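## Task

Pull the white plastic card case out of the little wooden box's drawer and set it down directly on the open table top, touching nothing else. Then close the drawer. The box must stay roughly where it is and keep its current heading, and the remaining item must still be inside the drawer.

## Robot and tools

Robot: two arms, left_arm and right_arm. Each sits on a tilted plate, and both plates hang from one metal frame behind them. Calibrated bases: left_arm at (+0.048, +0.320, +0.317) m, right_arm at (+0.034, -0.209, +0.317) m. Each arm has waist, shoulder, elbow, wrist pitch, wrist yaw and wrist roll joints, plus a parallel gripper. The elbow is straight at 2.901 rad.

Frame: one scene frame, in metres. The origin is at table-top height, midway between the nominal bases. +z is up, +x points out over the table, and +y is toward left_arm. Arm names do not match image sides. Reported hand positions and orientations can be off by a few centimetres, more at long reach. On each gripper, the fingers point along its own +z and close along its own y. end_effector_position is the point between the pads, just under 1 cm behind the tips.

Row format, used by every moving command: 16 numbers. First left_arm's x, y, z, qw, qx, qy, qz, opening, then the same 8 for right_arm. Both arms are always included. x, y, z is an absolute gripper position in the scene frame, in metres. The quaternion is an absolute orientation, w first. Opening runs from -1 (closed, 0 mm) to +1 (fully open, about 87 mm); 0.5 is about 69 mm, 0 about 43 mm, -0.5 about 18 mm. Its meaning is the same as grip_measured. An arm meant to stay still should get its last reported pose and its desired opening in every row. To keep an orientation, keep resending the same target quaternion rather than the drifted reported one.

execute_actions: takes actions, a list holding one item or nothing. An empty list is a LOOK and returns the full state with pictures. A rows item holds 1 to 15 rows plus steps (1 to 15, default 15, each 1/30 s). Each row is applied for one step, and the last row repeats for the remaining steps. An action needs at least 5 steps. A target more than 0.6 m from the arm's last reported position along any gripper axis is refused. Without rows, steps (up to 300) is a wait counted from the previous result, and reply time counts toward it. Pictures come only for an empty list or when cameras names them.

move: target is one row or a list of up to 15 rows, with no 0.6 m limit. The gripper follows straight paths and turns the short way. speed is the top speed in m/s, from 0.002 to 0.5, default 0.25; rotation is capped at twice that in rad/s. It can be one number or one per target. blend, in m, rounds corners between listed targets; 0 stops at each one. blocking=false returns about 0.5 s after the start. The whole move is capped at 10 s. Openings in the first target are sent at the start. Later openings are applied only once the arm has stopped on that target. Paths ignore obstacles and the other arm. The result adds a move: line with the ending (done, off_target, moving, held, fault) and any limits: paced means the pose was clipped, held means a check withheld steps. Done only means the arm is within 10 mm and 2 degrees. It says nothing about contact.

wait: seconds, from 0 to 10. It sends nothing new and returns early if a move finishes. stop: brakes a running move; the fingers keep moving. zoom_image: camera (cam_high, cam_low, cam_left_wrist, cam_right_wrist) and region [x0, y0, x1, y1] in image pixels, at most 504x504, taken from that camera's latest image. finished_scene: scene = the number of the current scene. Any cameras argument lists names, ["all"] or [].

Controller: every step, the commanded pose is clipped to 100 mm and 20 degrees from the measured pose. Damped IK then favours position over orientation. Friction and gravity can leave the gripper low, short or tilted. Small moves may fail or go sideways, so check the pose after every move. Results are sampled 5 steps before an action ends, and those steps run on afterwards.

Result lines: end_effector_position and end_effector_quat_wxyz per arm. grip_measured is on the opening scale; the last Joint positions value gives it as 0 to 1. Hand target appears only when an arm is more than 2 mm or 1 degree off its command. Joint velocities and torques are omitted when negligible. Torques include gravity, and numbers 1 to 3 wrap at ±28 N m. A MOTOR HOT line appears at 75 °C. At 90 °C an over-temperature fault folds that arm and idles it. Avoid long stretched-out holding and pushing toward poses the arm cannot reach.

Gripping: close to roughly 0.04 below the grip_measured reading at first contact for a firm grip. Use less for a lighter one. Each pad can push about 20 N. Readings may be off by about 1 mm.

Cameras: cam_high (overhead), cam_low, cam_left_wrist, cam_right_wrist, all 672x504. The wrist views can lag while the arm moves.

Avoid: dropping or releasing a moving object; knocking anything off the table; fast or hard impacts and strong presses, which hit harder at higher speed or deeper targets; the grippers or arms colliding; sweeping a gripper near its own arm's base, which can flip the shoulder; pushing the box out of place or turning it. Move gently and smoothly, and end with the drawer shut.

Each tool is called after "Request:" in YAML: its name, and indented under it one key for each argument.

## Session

Request:
execute_actions:
  actions: []

Scene clock: 0.00 s of 6000.00 s.
left_arm: end_effector_position=(+0.3330, +0.1521, +0.2144) grip_measured=+1.000 end_effector_quat_wxyz=(+0.166, +0.205, +0.963, +0.049) | right_arm: end_effector_position=(+0.4711, -0.3406, +0.1768) grip_measured=+1.000 end_effector_quat_wxyz=(+0.220, -0.321, +0.921, -0.013)
Joint positions: left_arm=[-0.84 1.741 0.813 -0.119 -0.801 -0.148 1] | right_arm=[-0.308 1.585 1.037 -0.062 -0.175 -0.956 1]
Joint velocities: within noise
Joint torques (N m): no reading
Motor temperatures (°C): left_arm=[25 31 30 26 24 26 23] | right_arm=[25 28 26 27 27 28 27]
Heat: left arm: 31 °C; right arm: 28 °C.
Hand target: left_arm +0.3349, +0.1523, +0.2153; +0.167, +0.202, +0.964, +0.049 | right_arm +0.4784, -0.3429, +0.1841; +0.231, -0.321, +0.918, -0.020
camera_calibration:
cam_left_wrist: T_world_to_cam=[[-0.375787, -0.909914, -0.175615, 0.299192], [-0.827287, 0.243999, 0.506025, 0.154576], [-0.417589, 0.335441, -0.844451, 0.410032], [0, 0, 0, 1]] pos_world=[0.411537, 0.096981, 0.320575]
cam_right_wrist: T_world_to_cam=[[0.600298, -0.780976, 0.172392, -0.581058], [-0.754955, -0.48219, 0.44445, 0.132574], [-0.263979, -0.39695, -0.87906, 0.281013], [0, 0, 0, 1]] pos_world=[0.523077, -0.278318, 0.288274]

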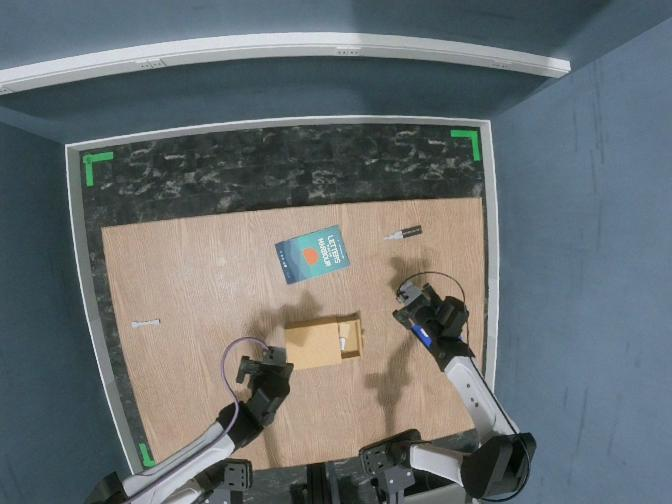

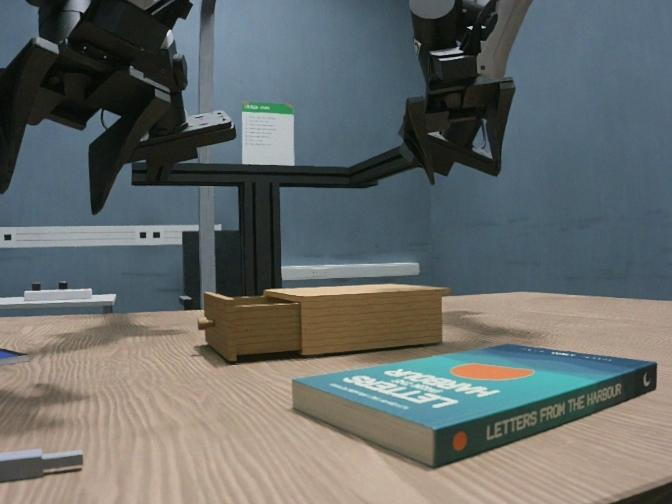

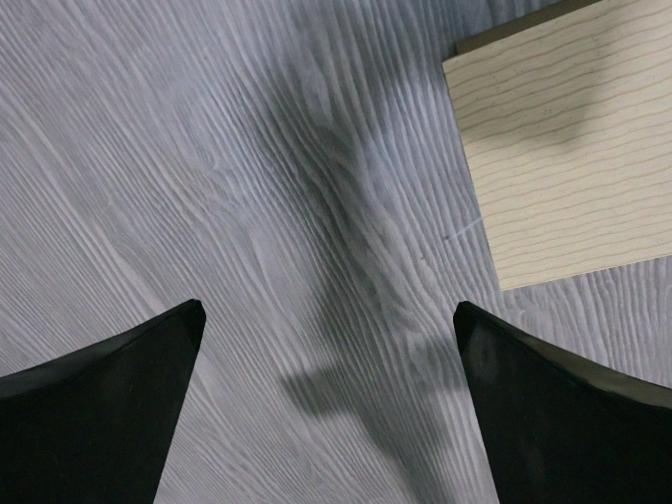

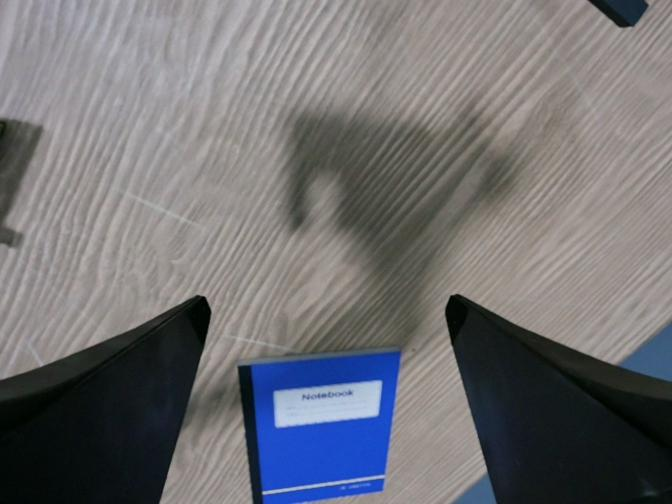

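Request:
zoom_image:
  camera: "cam_high"
  region: [270, 300, 400, 385]

Request:
zoom_image:
  camera: "cam_low"
  region: [180, 270, 460, 380]

Request:
zoom_image:
  camera: "cam_high"
  region: [250, 200, 480, 380]

Scaled by 3.877 from the camera's 672x504 image, which has a finer 960x720 frame.

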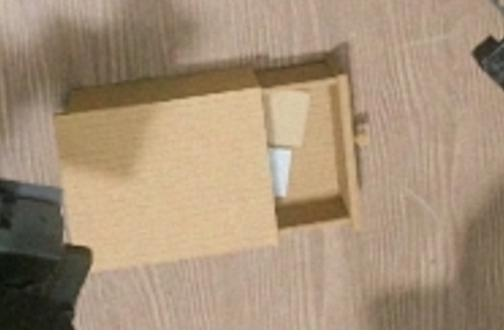

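Scaled by 1.800 from the camera's 672x504 image, which has a finer 960x720 frame.

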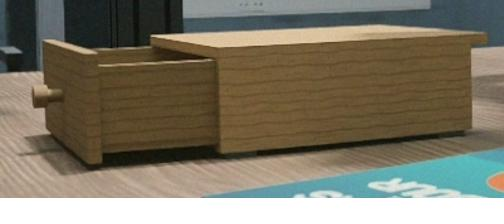

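Scaled by 2.191 from the camera's 672x504 image, which has a finer 960x720 frame.

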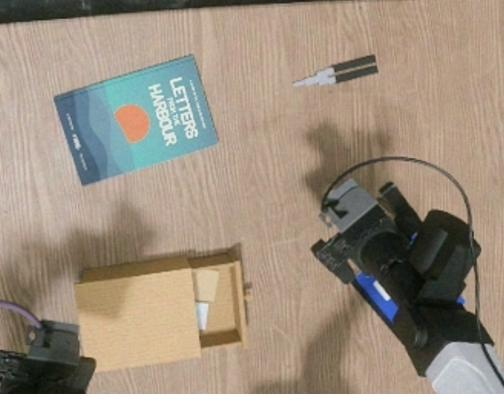

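Request:
move:
  target: [0.33,0.20,0.22,0.1184,0.7203,0.6717,-0.127,0,0.32,-0.20,0.23,-0.1228,0.6964,0.6964,0.1228,0.3]
  speed: 0.25

Scene clock: 7.20 s of 6000.00 s.
left_arm: end_effector_position=(+0.3223, +0.2003, +0.2146) grip_measured=+0.000 end_effector_quat_wxyz=(+0.107, +0.723, +0.671, -0.124) | right_arm: end_effector_position=(+0.3151, -0.1980, +0.2238) grip_measured=+0.300 end_effector_quat_wxyz=(-0.134, +0.690, +0.702, +0.113)
Joint positions: left_arm=[-0.59 1.491 0.709 -0.328 -0.186 1.193 0.5] | right_arm=[-0.278 1.301 0.708 -0.524 -0.243 1.262 0.65]
Joint torques (N m): left_arm=[-2.1 -7.12 5.37 0.61 0.4 0.22] | right_arm=[0.05 -7.91 3.7 -0.05 -0.25 -0.06]
Hand target: left_arm +0.3300, +0.2001, +0.2200; +0.118, +0.720, +0.672, -0.127 | right_arm +0.3200, -0.1999, +0.2298; -0.123, +0.696, +0.696, +0.123
Off the commanded pose: left_arm 0.009 m, 1 deg | right_arm 0.008 m, 2 deg.
Kept back: nothing.
move: done
camera_calibration:
cam_left_wrist: T_world_to_cam=[[-0.997081, 0.0763309, -0.00144951, 0.304451], [0.0655486, 0.865661, 0.496321, -0.276367], [0.0391395, 0.494778, -0.868138, 0.21549], [0, 0, 0, 1]]
cam_right_wrist: T_world_to_cam=[[-0.998996, -0.0409574, 0.0181747, 0.300814], [0.00345055, 0.334085, 0.942537, -0.12621], [-0.0446757, 0.941653, -0.333608, 0.411636], [0, 0, 0, 1]]

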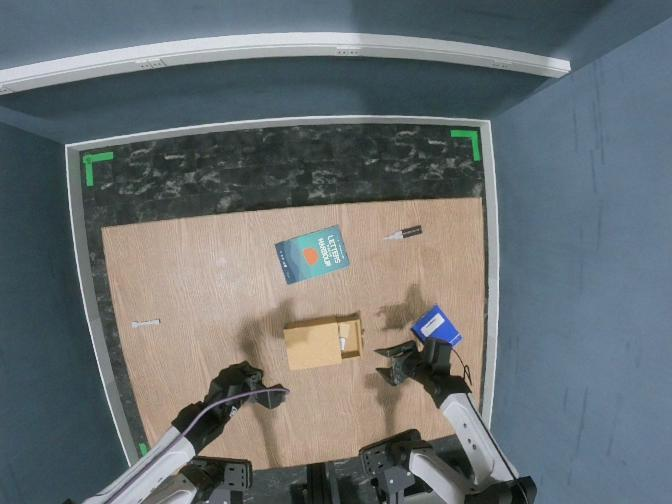

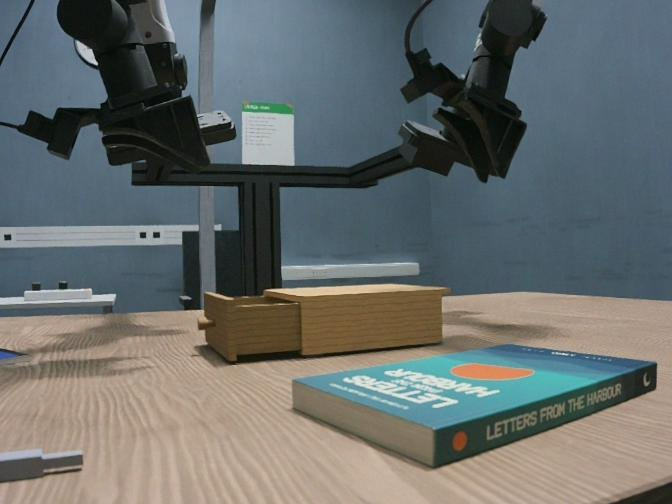

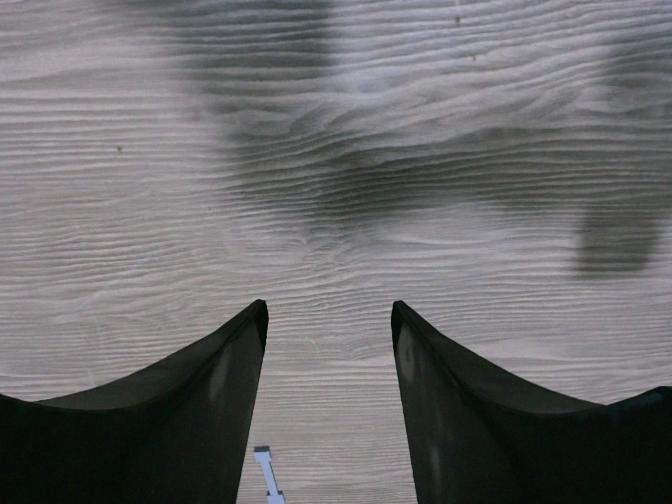

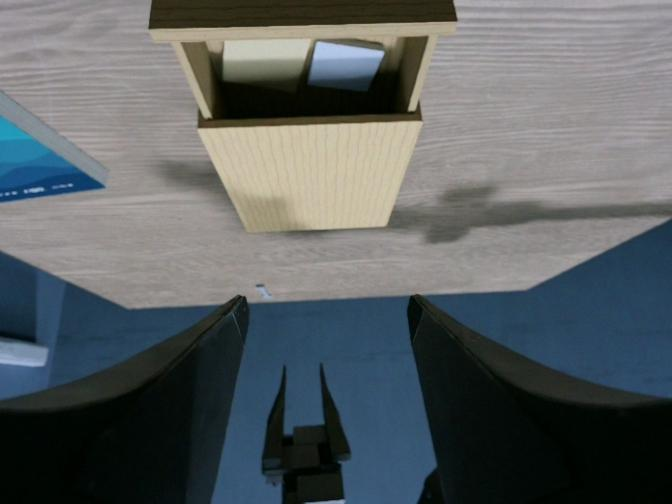

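Request:
zoom_image:
  camera: "cam_right_wrist"
  region: [130, 0, 480, 140]

Request:
zoom_image:
  camera: "cam_high"
  region: [270, 300, 400, 385]

Scaled by 1.440 from the camera's 672x504 image, which has a finer 960x720 frame.

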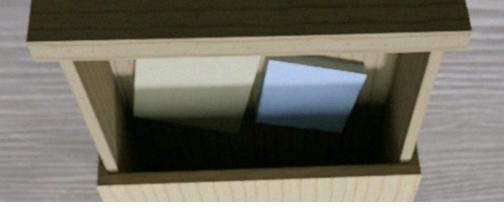

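Scaled by 3.877 from the camera's 672x504 image, which has a finer 960x720 frame.

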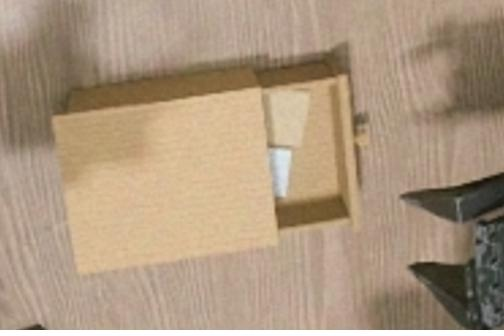

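Request:
move:
  target: [0.33,0.26,0.20,0.1184,0.7203,0.6717,-0.127,0,0.31,-0.05,0.22,0,0.7071,0.7071,0,0.3]
  speed: 0.25
  cameras: ["cam_right_wrist","cam_high"]

Request:
zoom_image:
  camera: "cam_right_wrist"
  region: [160, 40, 500, 295]

Scene clock: 10.47 s of 6000.00 s.
left_arm: end_effector_position=(+0.3282, +0.2596, +0.1980) grip_measured=+0.000 end_effector_quat_wxyz=(+0.108, +0.723, +0.671, -0.127) | right_arm: end_effector_position=(+0.3075, -0.0512, +0.2201) grip_measured=+0.300 end_effector_quat_wxyz=(-0.007, +0.704, +0.710, +0.007)
Joint positions: left_arm=[-0.339 1.402 0.645 -0.326 -0.066 1.415 0.5] | right_arm=[0.597 1.515 0.745 -0.456 0.48 2.092 0.65]
Joint torques (N m): left_arm=[-1.4 -7.05 2.91 0.71 0.41 0.24] | right_arm=[4.16 -3.74 6.27 -0.02 0.14 -0.01]
Hand target: left_arm +0.3301, +0.2599, +0.2000; +0.118, +0.720, +0.672, -0.127 | right_arm +0.3100, -0.0501, +0.2199; -0.002, +0.705, +0.710, +0.003
Off the commanded pose: left_arm 0.003 m, 1 deg | right_arm 0.003 m, 1 deg.
joint sent to its limit (right arm) — joint 6 (wrist roll), upper limit.
Kept back: nothing.
move: done
camera_calibration:
cam_right_wrist: T_world_to_cam=[[-0.9996, -0.0281575, -0.0025319, 0.304735], [-0.019514, 0.622394, 0.782461, -0.11465], [-0.0204563, 0.782197, -0.622695, 0.319895], [0, 0, 0, 1]]
Images, in order: cam_high, cam_right_wrist.

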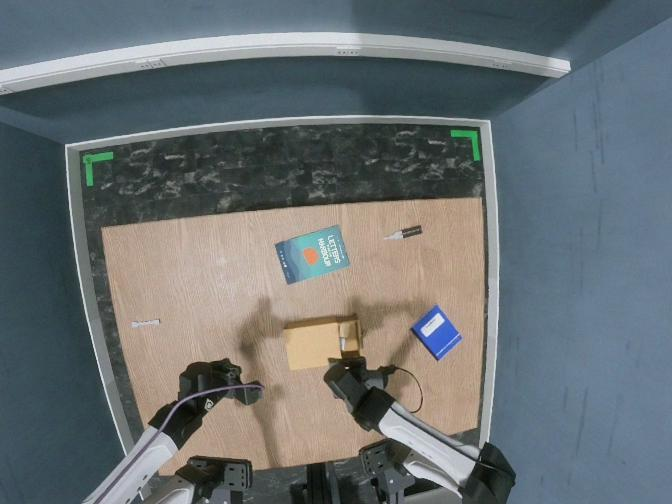

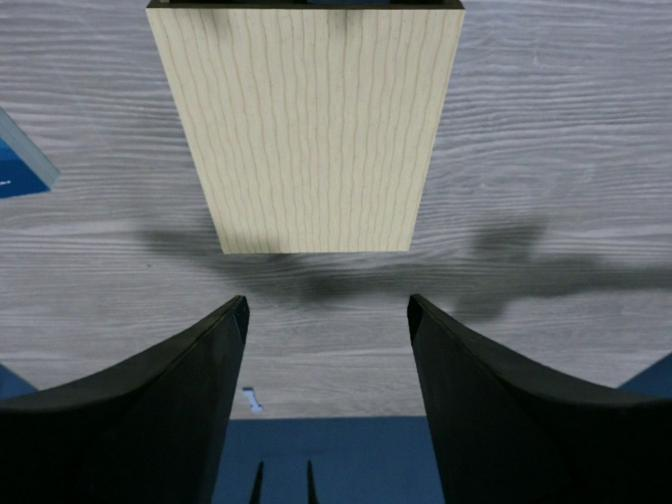

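Scaled by 1.482 from the camera's 672x504 image, which has a finer 960x720 frame.

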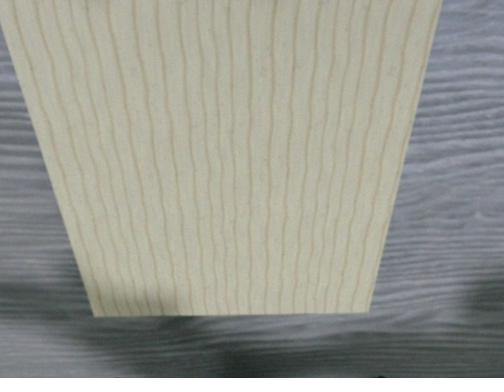

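Request:
move:
  target: [0.33,0.26,0.20,0.1184,0.7203,0.6717,-0.127,0,0.31,-0.16,0.17,0.153,0.6903,0.6903,-0.153,0.3]
  speed: 0.25
  cameras: ["cam_right_wrist","cam_high"]

Request:
zoom_image:
  camera: "cam_high"
  region: [270, 300, 400, 385]

Scene clock: 22.47 s of 6000.00 s.
left_arm: end_effector_position=(+0.3282, +0.2594, +0.1980) grip_measured=+0.000 end_effector_quat_wxyz=(+0.108, +0.723, +0.671, -0.127) | right_arm: end_effector_position=(+0.3121, -0.1552, +0.1743) grip_measured=+0.300 end_effector_quat_wxyz=(+0.147, +0.695, +0.689, -0.144)
Joint positions: left_arm=[-0.339 1.402 0.645 -0.326 -0.065 1.416 0.5] | right_arm=[0.429 1.626 0.735 -0.473 0.816 2.062 0.65]
Joint torques (N m): left_arm=[-1.39 -7.04 2.92 0.69 0.42 0.23] | right_arm=[2.24 -4.21 2.62 -0.14 0.37 -0.26]
Hand target: left_arm +0.3300, +0.2599, +0.2000; +0.118, +0.720, +0.672, -0.127 | right_arm +0.3100, -0.1599, +0.1703; +0.153, +0.690, +0.690, -0.153
Off the commanded pose: left_arm 0.003 m, 1 deg | right_arm 0.007 m, 1 deg.
Kept back: nothing.
move: done
camera_calibration:
cam_right_wrist: T_world_to_cam=[[-0.999932, -0.0116174, 0.00103836, 0.308329], [-0.00992667, 0.894379, 0.447201, 0.0836835], [-0.006124, 0.44716, -0.894433, 0.363649], [0, 0, 0, 1]]
Images, in order: cam_high, cam_right_wrist.

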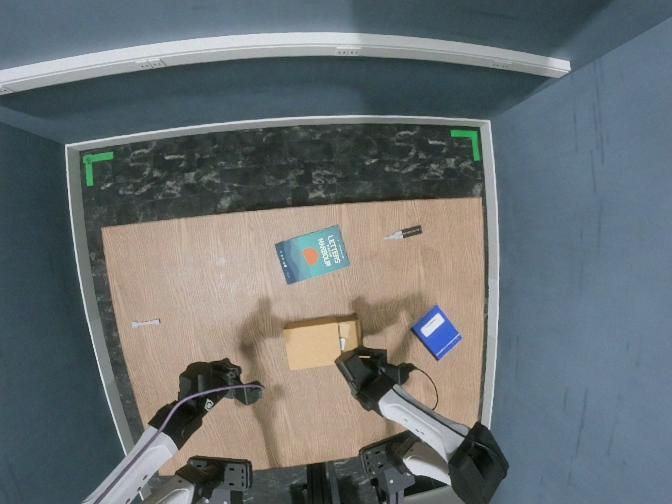

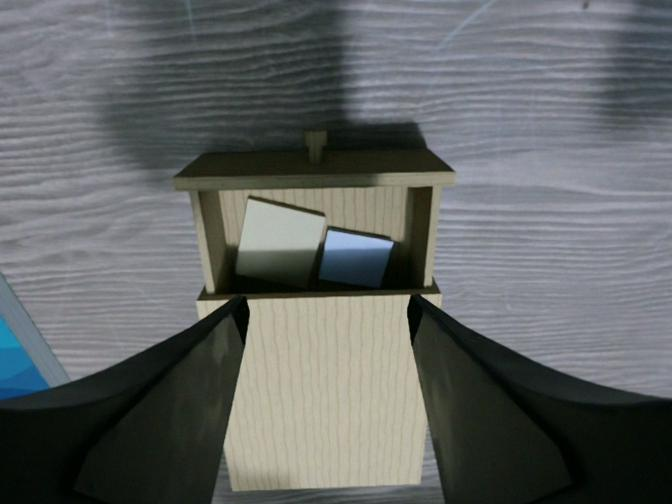

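Scaled by 3.877 from the camera's 672x504 image, which has a finer 960x720 frame.

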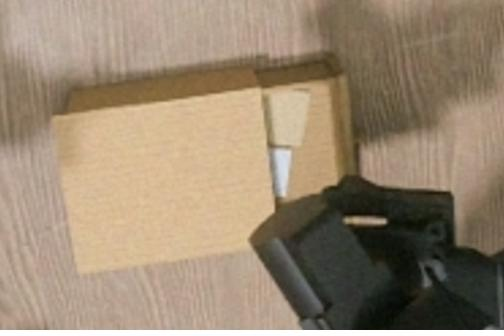

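Request:
zoom_image:
  camera: "cam_right_wrist"
  region: [160, 110, 470, 320]

Scaled by 1.626 from the camera's 672x504 image, which has a finer 960x720 frame.

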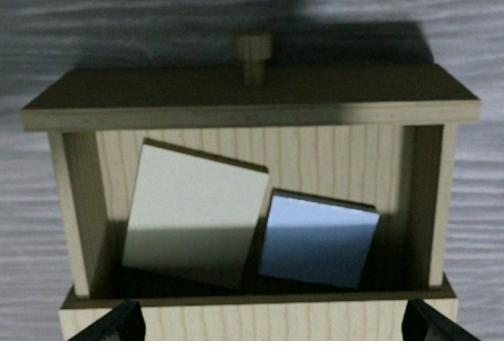

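Request:
move:
  target:
    - [0.33,0.26,0.20,0.1184,0.7203,0.6717,-0.127,0,0.290,-0.146,0.11,-0.0527,0.7529,0.6545,0.0458,0.2]
  speed: 0.15
  cameras: ["cam_right_wrist","cam_high","cam_low"]

Request:
zoom_image:
  camera: "cam_right_wrist"
  region: [160, 180, 500, 435]

Scene clock: 27.33 s of 6000.00 s.
left_arm: end_effector_position=(+0.3283, +0.2594, +0.1980) grip_measured=+0.000 end_effector_quat_wxyz=(+0.108, +0.723, +0.671, -0.127) | right_arm: end_effector_position=(+0.2937, -0.1459, +0.1129) grip_measured=+0.200 end_effector_quat_wxyz=(-0.048, +0.754, +0.653, +0.046)
Joint positions: left_arm=[-0.339 1.402 0.645 -0.326 -0.065 1.416 0.5] | right_arm=[0.008 1.717 0.485 0.208 0.106 1.678 0.6]
Joint torques (N m): left_arm=[-1.37 -7.04 2.86 0.69 0.41 0.23] | right_arm=[0.95 -4.03 0.28 0.24 -0.15 -0.29]
Hand target: left_arm +0.3301, +0.2599, +0.2000; +0.118, +0.720, +0.672, -0.127 | right_arm +0.2900, -0.1460, +0.1101; -0.053, +0.753, +0.654, +0.046
Off the commanded pose: left_arm 0.003 m, 1 deg | right_arm 0.005 m, 1 deg.
Kept back: nothing.
move: done
camera_calibration:
cam_right_wrist: T_world_to_cam=[[-0.99252, 0.121789, 0.00844283, 0.306577], [0.071804, 0.526439, 0.847176, -0.0202629], [0.0987318, 0.841445, -0.531246, 0.290245], [0, 0, 0, 1]]
Images, in order: cam_high, cam_low, cam_right_wrist.

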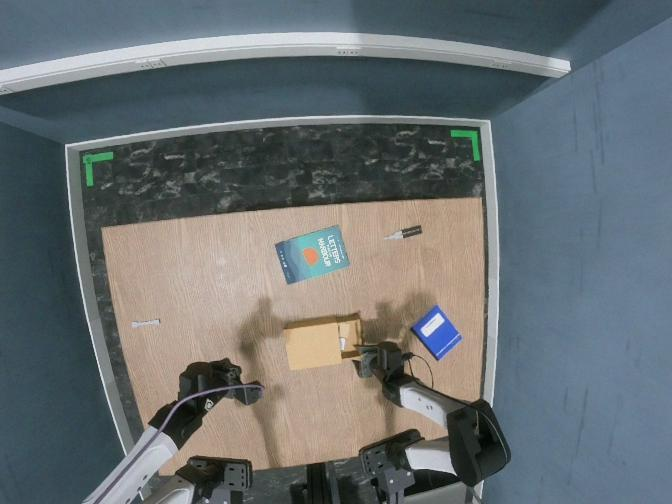

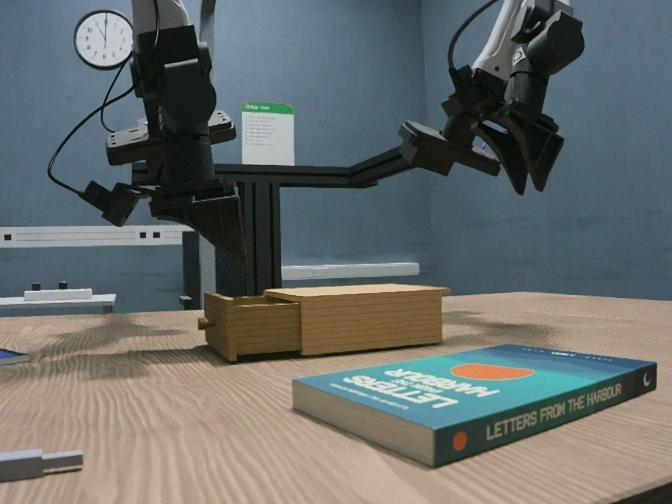

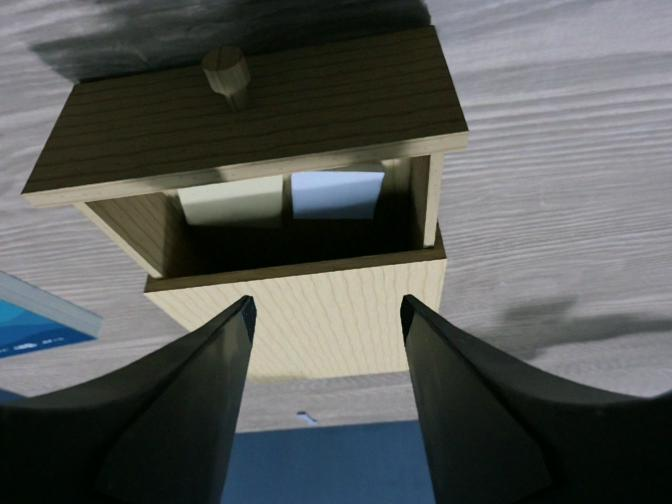

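Scaled by 1.482 from the camera's 672x504 image, which has a finer 960x720 frame.

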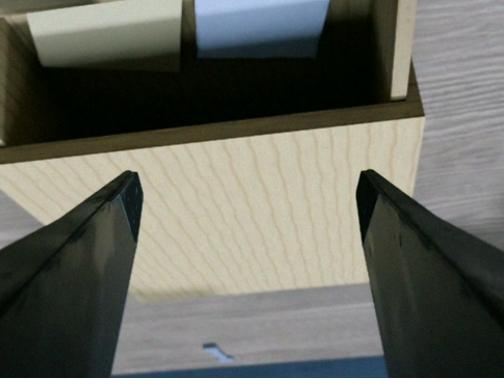

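Request:
move:
  target:
    - [0.33,0.26,0.20,0.1184,0.7203,0.6717,-0.127,0,0.287,-0.142,0.045,-0.0527,0.7529,0.6545,0.0458,0.2]
  speed: 0.08
  cameras: ["cam_right_wrist","cam_high","cam_low"]

Request:
zoom_image:
  camera: "cam_right_wrist"
  region: [160, 180, 500, 435]

Request:
zoom_image:
  camera: "cam_low"
  region: [180, 200, 460, 380]

Scene clock: 29.20 s of 6000.00 s.
left_arm: end_effector_position=(+0.3283, +0.2594, +0.1980) grip_measured=+0.000 end_effector_quat_wxyz=(+0.108, +0.723, +0.671, -0.127) | right_arm: end_effector_position=(+0.2838, -0.1360, +0.0507) grip_measured=+0.200 end_effector_quat_wxyz=(-0.064, +0.750, +0.657, +0.048)
Joint positions: left_arm=[-0.339 1.402 0.645 -0.326 -0.065 1.416 0.5] | right_arm=[-0.03 2.065 0.576 0.448 0.061 1.635 0.6]
Joint torques (N m): left_arm=[-1.39 -7.01 2.89 0.68 0.43 0.23] | right_arm=[0.81 -4.29 -0.29 0.32 0.11 -0.2]
Motor temperatures (°C): left_arm=[26 36 31 26 24 26 23] | right_arm=[25 30 26 27 27 28 27]
Heat: left arm: 36 °C; right arm: 30 °C.
Hand target: left_arm +0.3301, +0.2599, +0.2000; +0.118, +0.720, +0.672, -0.127 | right_arm +0.2869, -0.1420, +0.0453; -0.053, +0.753, +0.654, +0.046
Off the commanded pose: left_arm 0.003 m, 1 deg | right_arm 0.009 m, 1 deg.
Kept back: nothing.
move: done
camera_calibration:
cam_right_wrist: T_world_to_cam=[[-0.993741, 0.108098, 0.0281563, 0.293553], [0.0792563, 0.504684, 0.859658, 0.0222673], [0.0787176, 0.856509, -0.510093, 0.256455], [0, 0, 0, 1]]
Images, in order: cam_high, cam_low, cam_right_wrist.

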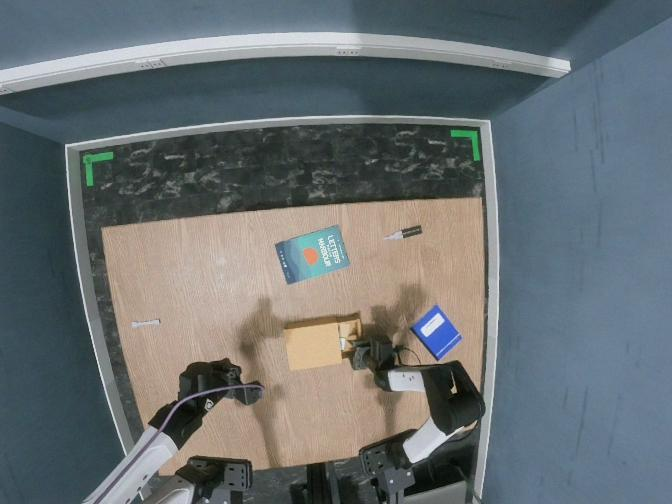

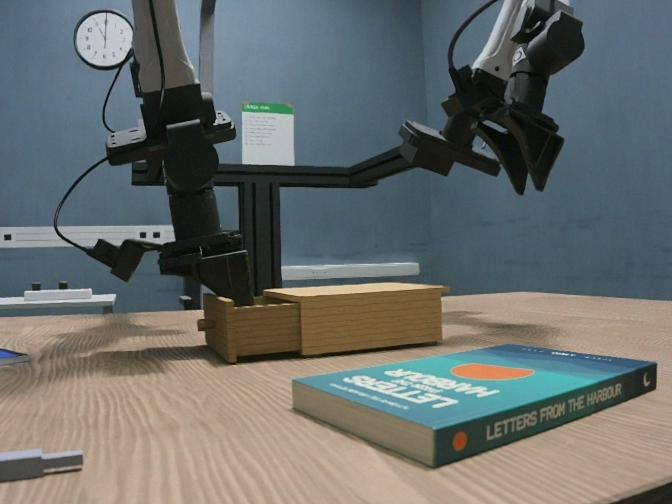

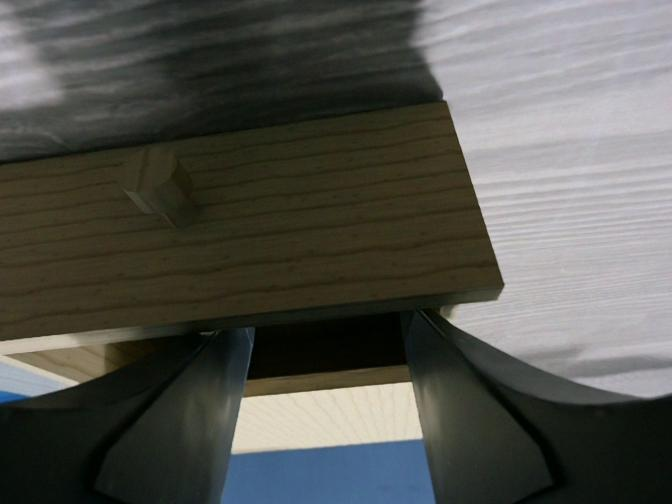

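Scaled by 1.482 from the camera's 672x504 image, which has a finer 960x720 frame.

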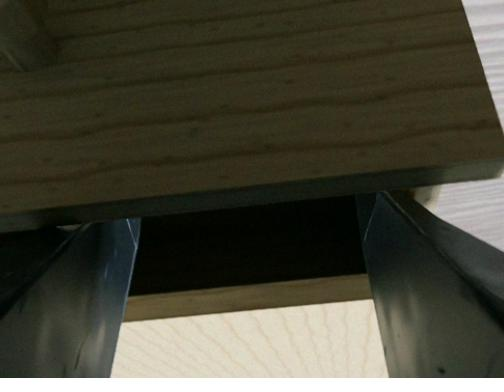

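Scaled by 1.800 from the camera's 672x504 image, which has a finer 960x720 frame.

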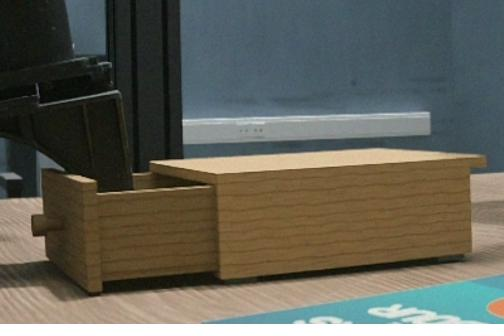

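Request:
move:
  target:
    - [0.33,0.26,0.20,0.1184,0.7203,0.6717,-0.127,0,0.292,-0.148,0.026,-0.0527,0.7529,0.6545,0.0458,0.2]
  speed: 0.04
  cameras: ["cam_right_wrist","cam_high"]

Request:
zoom_image:
  camera: "cam_right_wrist"
  region: [160, 230, 500, 485]

Request:
zoom_image:
  camera: "cam_high"
  region: [270, 300, 400, 385]

Scene clock: 30.87 s of 6000.00 s.
left_arm: end_effector_position=(+0.3283, +0.2594, +0.1980) grip_measured=+0.000 end_effector_quat_wxyz=(+0.108, +0.723, +0.671, -0.127) | right_arm: end_effector_position=(+0.2911, -0.1285, +0.0414) grip_measured=+0.200 end_effector_quat_wxyz=(-0.079, +0.739, +0.665, +0.073)
Joint positions: left_arm=[-0.339 1.402 0.645 -0.326 -0.065 1.416 0.5] | right_arm=[-0.047 2.123 0.625 0.469 -0.006 1.595 0.6]
Joint torques (N m): left_arm=[-1.37 -7.06 2.95 0.68 0.41 0.23] | right_arm=[-0.76 -3.44 0.54 0.27 0.51 0]
Hand target: left_arm +0.3301, +0.2599, +0.2000; +0.118, +0.720, +0.672, -0.127 | right_arm +0.2914, -0.1480, +0.0278; -0.053, +0.753, +0.655, +0.046
Off the commanded pose: left_arm 0.003 m, 1 deg | right_arm 0.025 m, 5 deg.
Kept back: nothing.
move: off_target (right_arm)
camera_calibration:
cam_right_wrist: T_world_to_cam=[[-0.996325, 0.0845215, 0.0138538, 0.298518], [0.0510145, 0.455689, 0.888676, 0.0266036], [0.0687992, 0.886117, -0.458326, 0.24927], [0, 0, 0, 1]]
Images, in order: cam_high, cam_right_wrist.

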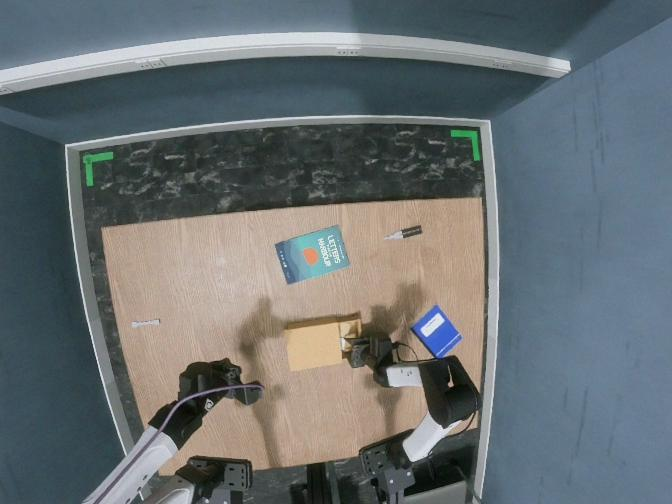

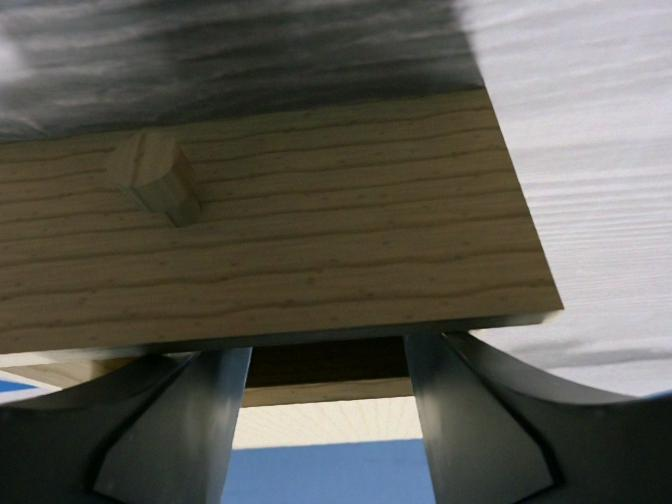

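Scaled by 1.482 from the camera's 672x504 image, which has a finer 960x720 frame.

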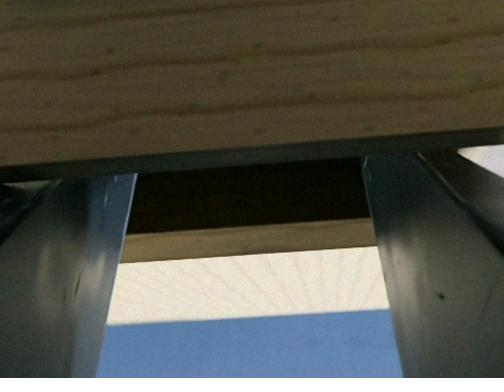

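Scaled by 3.877 from the camera's 672x504 image, which has a finer 960x720 frame.

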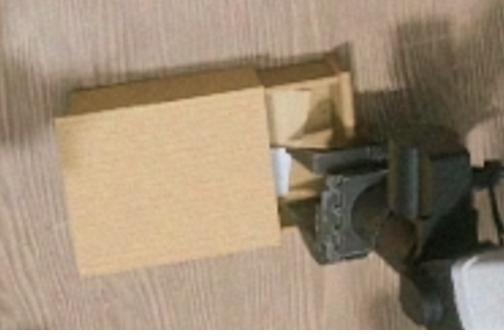

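Request:
move:
  target:
    - [0.33,0.26,0.20,0.1184,0.7203,0.6717,-0.127,0,0.292,-0.135,0.10,-0.0527,0.7529,0.6545,0.0458,0.2]
    - [0.33,0.26,0.20,0.1184,0.7203,0.6717,-0.127,0,0.30,-0.145,0.14,0.0872,0,0.9962,0,-1]
  speed: [0.08,0.25]
  cameras: ["cam_right_wrist","cam_high"]

Request:
zoom_image:
  camera: "cam_high"
  region: [270, 300, 400, 385]

Scene clock: 38.17 s of 6000.00 s.
left_arm: end_effector_position=(+0.3284, +0.2594, +0.1980) grip_measured=+0.000 end_effector_quat_wxyz=(+0.108, +0.723, +0.671, -0.127) | right_arm: end_effector_position=(+0.2892, -0.1457, +0.1329) grip_measured=-0.973 end_effector_quat_wxyz=(+0.065, +0.000, +0.998, -0.001)
Joint positions: left_arm=[-0.339 1.402 0.645 -0.326 -0.065 1.416 0.5] | right_arm=[0.291 1.679 0.571 0.141 0.404 0.171 0.013]
Joint torques (N m): left_arm=[-1.37 -7.05 2.92 0.69 0.41 0.22] | right_arm=[3.95 -8.1 1.77 0.6 0.13 -0.24]
Hand target: left_arm +0.3301, +0.2599, +0.2000; +0.118, +0.720, +0.672, -0.127 | right_arm +0.2998, -0.1450, +0.1397; +0.087, +0.000, +0.996, +0.000
Off the commanded pose: left_arm 0.003 m, 1 deg | right_arm 0.013 m, 3 deg.
Kept back: nothing.
move: off_target (right_arm); target 2's new opening was sent with right_arm's hand 0.013 m and 3 deg from that target
camera_calibration:
cam_right_wrist: T_world_to_cam=[[0.0208585, -0.999778, 0.00307934, -0.15387], [-0.732013, -0.0131741, 0.681163, 0.138982], [-0.680971, -0.0164621, -0.732125, 0.428307], [0, 0, 0, 1]]
Images, in order: cam_high, cam_right_wrist.

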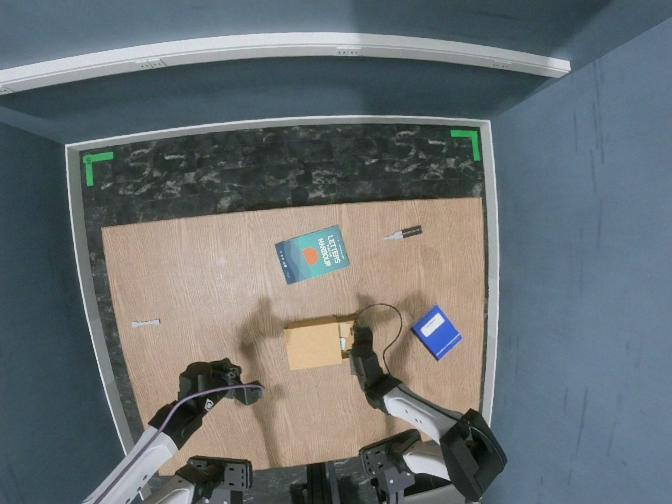

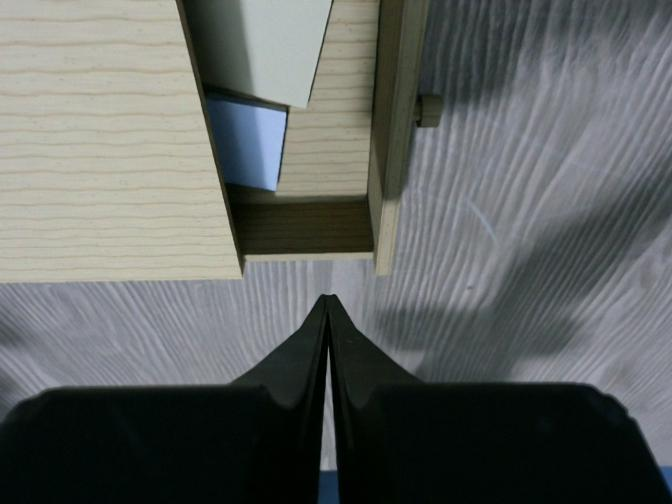

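Scaled by 3.877 from the camera's 672x504 image, which has a finer 960x720 frame.

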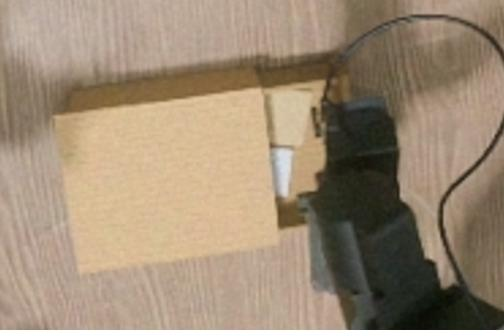

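Request:
move:
  target:
    - [0.33,0.26,0.20,0.1184,0.7203,0.6717,-0.127,0,0.304,-0.130,0.07,0.0872,0,0.9962,0,-1]
  speed: 0.1
  cameras: ["cam_right_wrist","cam_high","cam_low"]

Request:
zoom_image:
  camera: "cam_low"
  region: [180, 200, 460, 380]

Scene clock: 40.40 s of 6000.00 s.
left_arm: end_effector_position=(+0.3284, +0.2594, +0.1980) grip_measured=+0.000 end_effector_quat_wxyz=(+0.108, +0.723, +0.671, -0.127) | right_arm: end_effector_position=(+0.3020, -0.1296, +0.0745) grip_measured=-0.973 end_effector_quat_wxyz=(+0.085, +0.000, +0.996, -0.003)
Joint positions: left_arm=[-0.339 1.402 0.645 -0.326 -0.065 1.416 0.5] | right_arm=[0.266 1.983 0.656 0.411 0.399 0.132 0.013]
Joint torques (N m): left_arm=[-1.36 -7.05 2.89 0.69 0.41 0.23] | right_arm=[2.63 -4.86 1.69 0.65 -0.11 -0.28]
Hand target: left_arm +0.3301, +0.2600, +0.2000; +0.118, +0.720, +0.672, -0.127 | right_arm +0.3039, -0.1300, +0.0702; +0.087, +0.000, +0.996, +0.000
Off the commanded pose: left_arm 0.003 m, 1 deg | right_arm 0.005 m, 0 deg.
Kept back: nothing.
move: done
camera_calibration:
cam_right_wrist: T_world_to_cam=[[0.0206685, -0.99976, 0.0072075, -0.138148], [-0.759622, -0.011016, 0.650272, 0.199254], [-0.650037, -0.0189151, -0.759667, 0.386925], [0, 0, 0, 1]]
Images, in order: cam_high, cam_low, cam_right_wrist.

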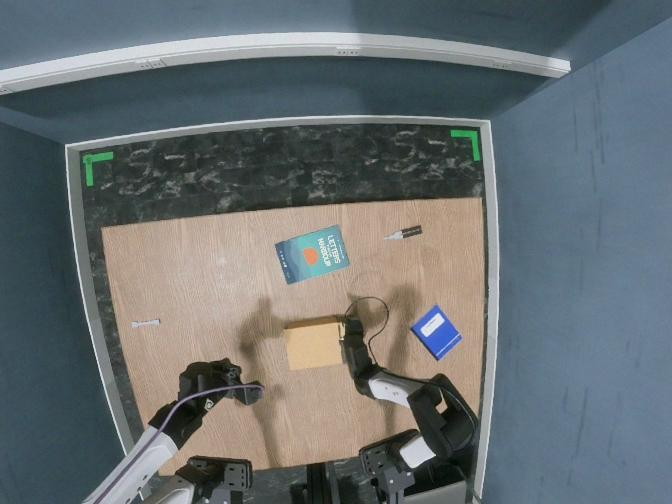

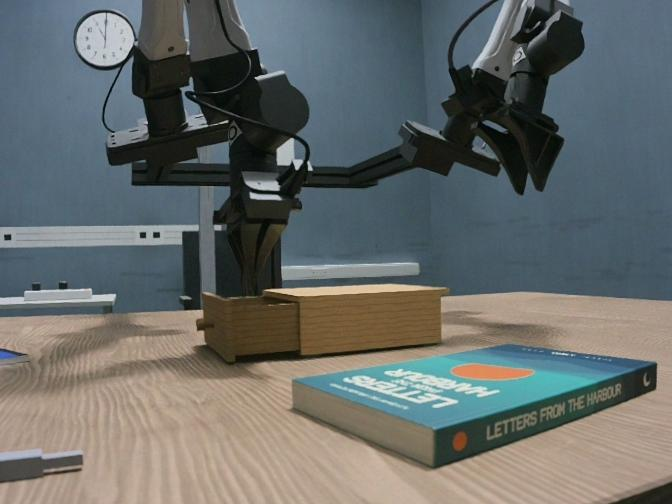

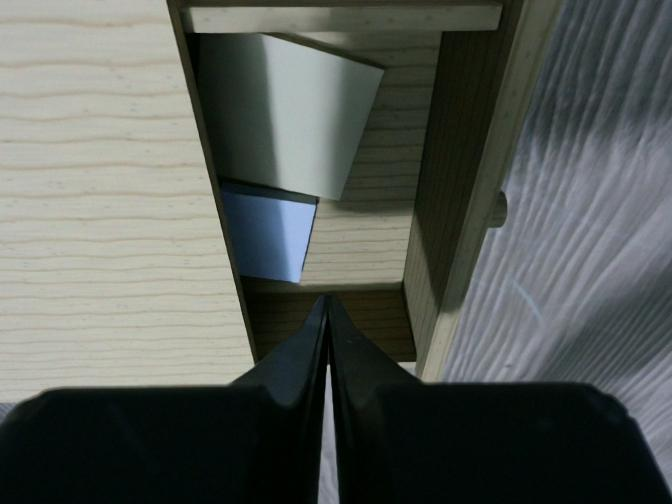

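Scaled by 1.800 from the camera's 672x504 image, which has a finer 960x720 frame.

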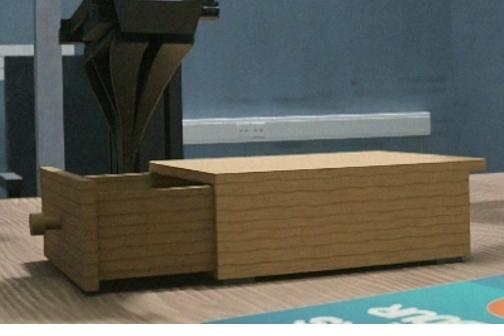

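Request:
move:
  target:
    - [0.33,0.26,0.20,0.1184,0.7203,0.6717,-0.127,0,0.302,-0.130,0.03,0.0872,0,0.9962,0,-1]
  speed: 0.06
  cameras: ["cam_right_wrist"]

Scene clock: 41.77 s of 6000.00 s.
left_arm: end_effector_position=(+0.3284, +0.2594, +0.1980) grip_measured=+0.000 end_effector_quat_wxyz=(+0.108, +0.723, +0.671, -0.127) | right_arm: end_effector_position=(+0.3010, -0.1294, +0.0345) grip_measured=-0.973 end_effector_quat_wxyz=(+0.085, +0.000, +0.996, -0.003)
Joint positions: left_arm=[-0.339 1.402 0.645 -0.326 -0.065 1.416 0.5] | right_arm=[0.221 2.162 0.723 0.537 0.371 0.094 0.013]
Joint torques (N m): left_arm=[-1.35 -7.06 2.93 0.68 0.41 0.23] | right_arm=[2.82 -5.16 0.9 0.65 -0.11 -0.28]
Hand target: left_arm +0.3301, +0.2600, +0.2000; +0.118, +0.720, +0.672, -0.127 | right_arm +0.3021, -0.1300, +0.0302; +0.087, +0.000, +0.996, +0.000
Off the commanded pose: left_arm 0.003 m, 1 deg | right_arm 0.005 m, 0 deg.
Kept back: nothing.
move: done
camera_calibration:
cam_right_wrist: T_world_to_cam=[[0.0195135, -0.999781, 0.00750661, -0.137262], [-0.759437, -0.00993834, 0.650505, 0.224521], [-0.650289, -0.0183944, -0.759465, 0.356012], [0, 0, 0, 1]]
Images, in order: cam_right_wrist.

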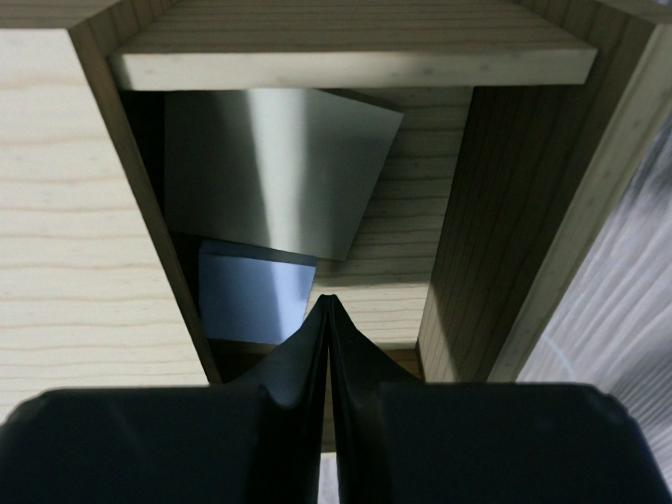

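Request:
move:
  target:
    - [0.33,0.26,0.20,0.1184,0.7203,0.6717,-0.127,0,0.302,-0.130,0.024,0.0872,0,0.9962,0,-1]
    - [0.33,0.26,0.20,0.1184,0.7203,0.6717,-0.127,0,0.325,-0.130,0.024,0.0872,0,0.9962,0,-1]
  speed: 0.04
  cameras: ["cam_right_wrist"]

Scene clock: 43.17 s of 6000.00 s.
left_arm: end_effector_position=(+0.3284, +0.2594, +0.1980) grip_measured=+0.000 end_effector_quat_wxyz=(+0.108, +0.723, +0.671, -0.127) | right_arm: end_effector_position=(+0.3263, -0.1277, +0.0262) grip_measured=-0.973 end_effector_quat_wxyz=(+0.093, +0.003, +0.996, -0.002)
Joint positions: left_arm=[-0.339 1.402 0.645 -0.326 -0.065 1.416 0.5] | right_arm=[0.205 2.186 0.818 0.489 0.361 0.081 0.013]
Joint torques (N m): left_arm=[-1.32 -7.04 2.88 0.69 0.42 0.23] | right_arm=[2.88 -6.57 1.28 0.46 -0.19 -0.25]
Hand target: left_arm +0.3301, +0.2600, +0.2000; +0.118, +0.720, +0.672, -0.127 | right_arm +0.3250, -0.1300, +0.0240; +0.087, +0.000, +0.996, +0.000
Off the commanded pose: left_arm 0.003 m, 1 deg | right_arm 0.003 m, 1 deg.
Kept back: nothing.
move: done
camera_calibration:
cam_right_wrist: T_world_to_cam=[[0.0143071, -0.999886, 0.00474434, -0.134227], [-0.769998, -0.00799047, 0.637996, 0.253184], [-0.637886, -0.012781, -0.770025, 0.363145], [0, 0, 0, 1]]
Images, in order: cam_right_wrist.

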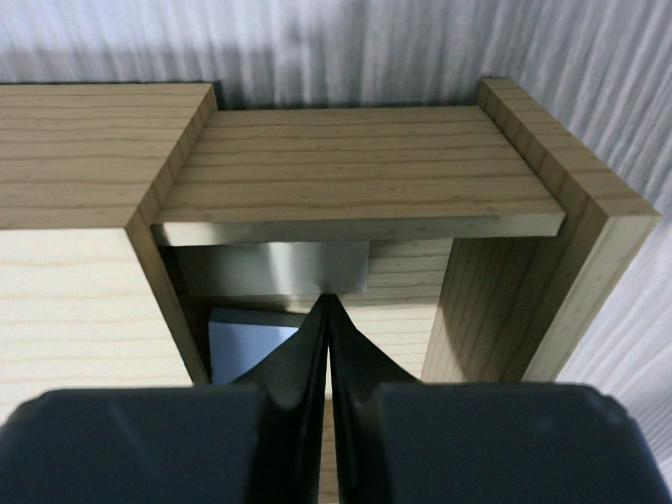

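Request:
move:
  target:
    - [0.33,0.26,0.20,0.1184,0.7203,0.6717,-0.127,0,0.315,-0.130,0.03,0.0872,0,0.9962,0,-1]
    - [0.33,0.26,0.20,0.1184,0.7203,0.6717,-0.127,0,0.305,-0.132,0.075,0.0872,0,0.9962,0,-1]
    - [0.33,0.26,0.20,0.1184,0.7203,0.6717,-0.127,0,0.292,-0.116,0.075,0.0859,0.0151,0.9811,0.1729,-1]
    - [0.33,0.26,0.20,0.1184,0.7203,0.6717,-0.127,0,0.292,-0.114,0.043,0.0859,0.0151,0.9811,0.1729,-1]
  speed: [0.05,0.1,0.15,0.06]
  blend: [0.005,0.01,0.005,0]
  cameras: ["cam_right_wrist","cam_low"]

Request:
zoom_image:
  camera: "cam_low"
  region: [180, 200, 460, 380]

Scene clock: 46.83 s of 6000.00 s.
left_arm: end_effector_position=(+0.3284, +0.2594, +0.1980) grip_measured=+0.000 end_effector_quat_wxyz=(+0.108, +0.723, +0.671, -0.127) | right_arm: end_effector_position=(+0.2909, -0.1132, +0.0466) grip_measured=-0.973 end_effector_quat_wxyz=(+0.082, +0.017, +0.982, +0.170)
Joint positions: left_arm=[-0.339 1.402 0.645 -0.326 -0.065 1.416 0.5] | right_arm=[0.079 2.105 0.63 0.611 -0.062 0.042 0.013]
Joint torques (N m): left_arm=[-1.35 -7.05 2.89 0.69 0.42 0.22] | right_arm=[2.03 -5.01 0.23 0.7 -0.3 -0.28]
Hand target: left_arm +0.3301, +0.2600, +0.2000; +0.118, +0.720, +0.672, -0.127 | right_arm +0.2920, -0.1140, +0.0431; +0.086, +0.015, +0.981, +0.173
Off the commanded pose: left_arm 0.003 m, 1 deg | right_arm 0.004 m, 1 deg.
Kept back: nothing.
move: done
camera_calibration:
cam_right_wrist: T_world_to_cam=[[0.015964, -0.942256, -0.334514, -0.0974865], [-0.757536, -0.229757, 0.611025, 0.185587], [-0.652598, 0.243652, -0.71746, 0.387323], [0, 0, 0, 1]]
Images, in order: cam_low, cam_right_wrist.

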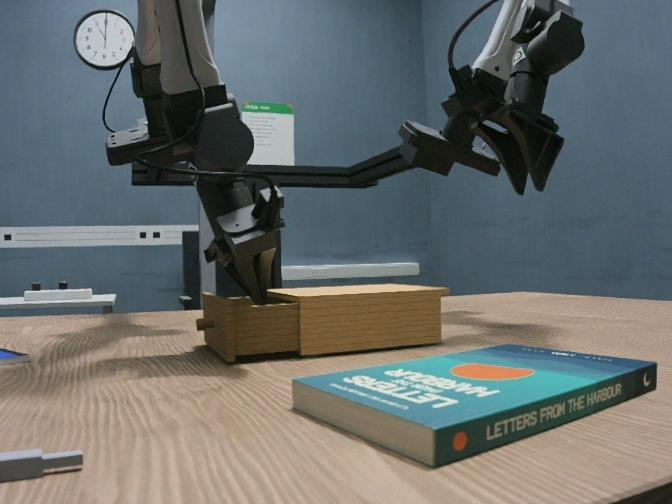

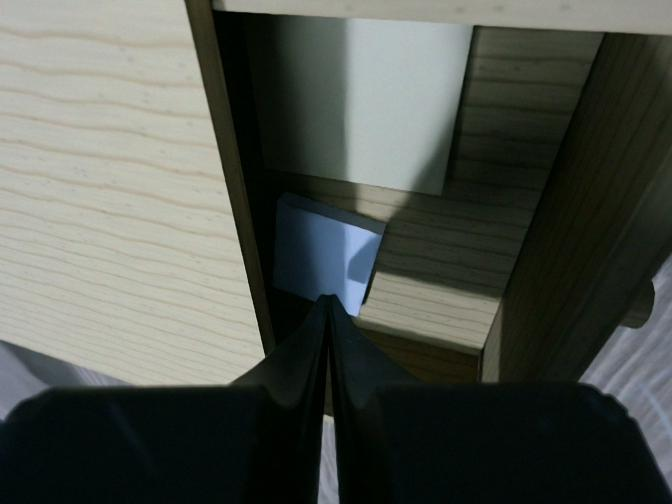

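Scaled by 1.800 from the camera's 672x504 image, which has a finer 960x720 frame.

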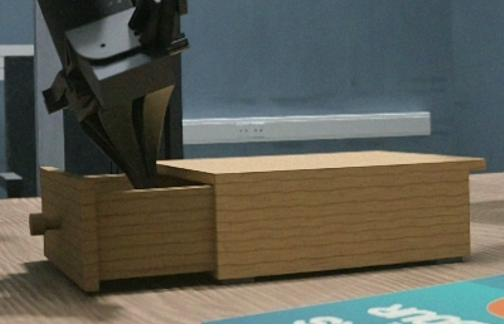

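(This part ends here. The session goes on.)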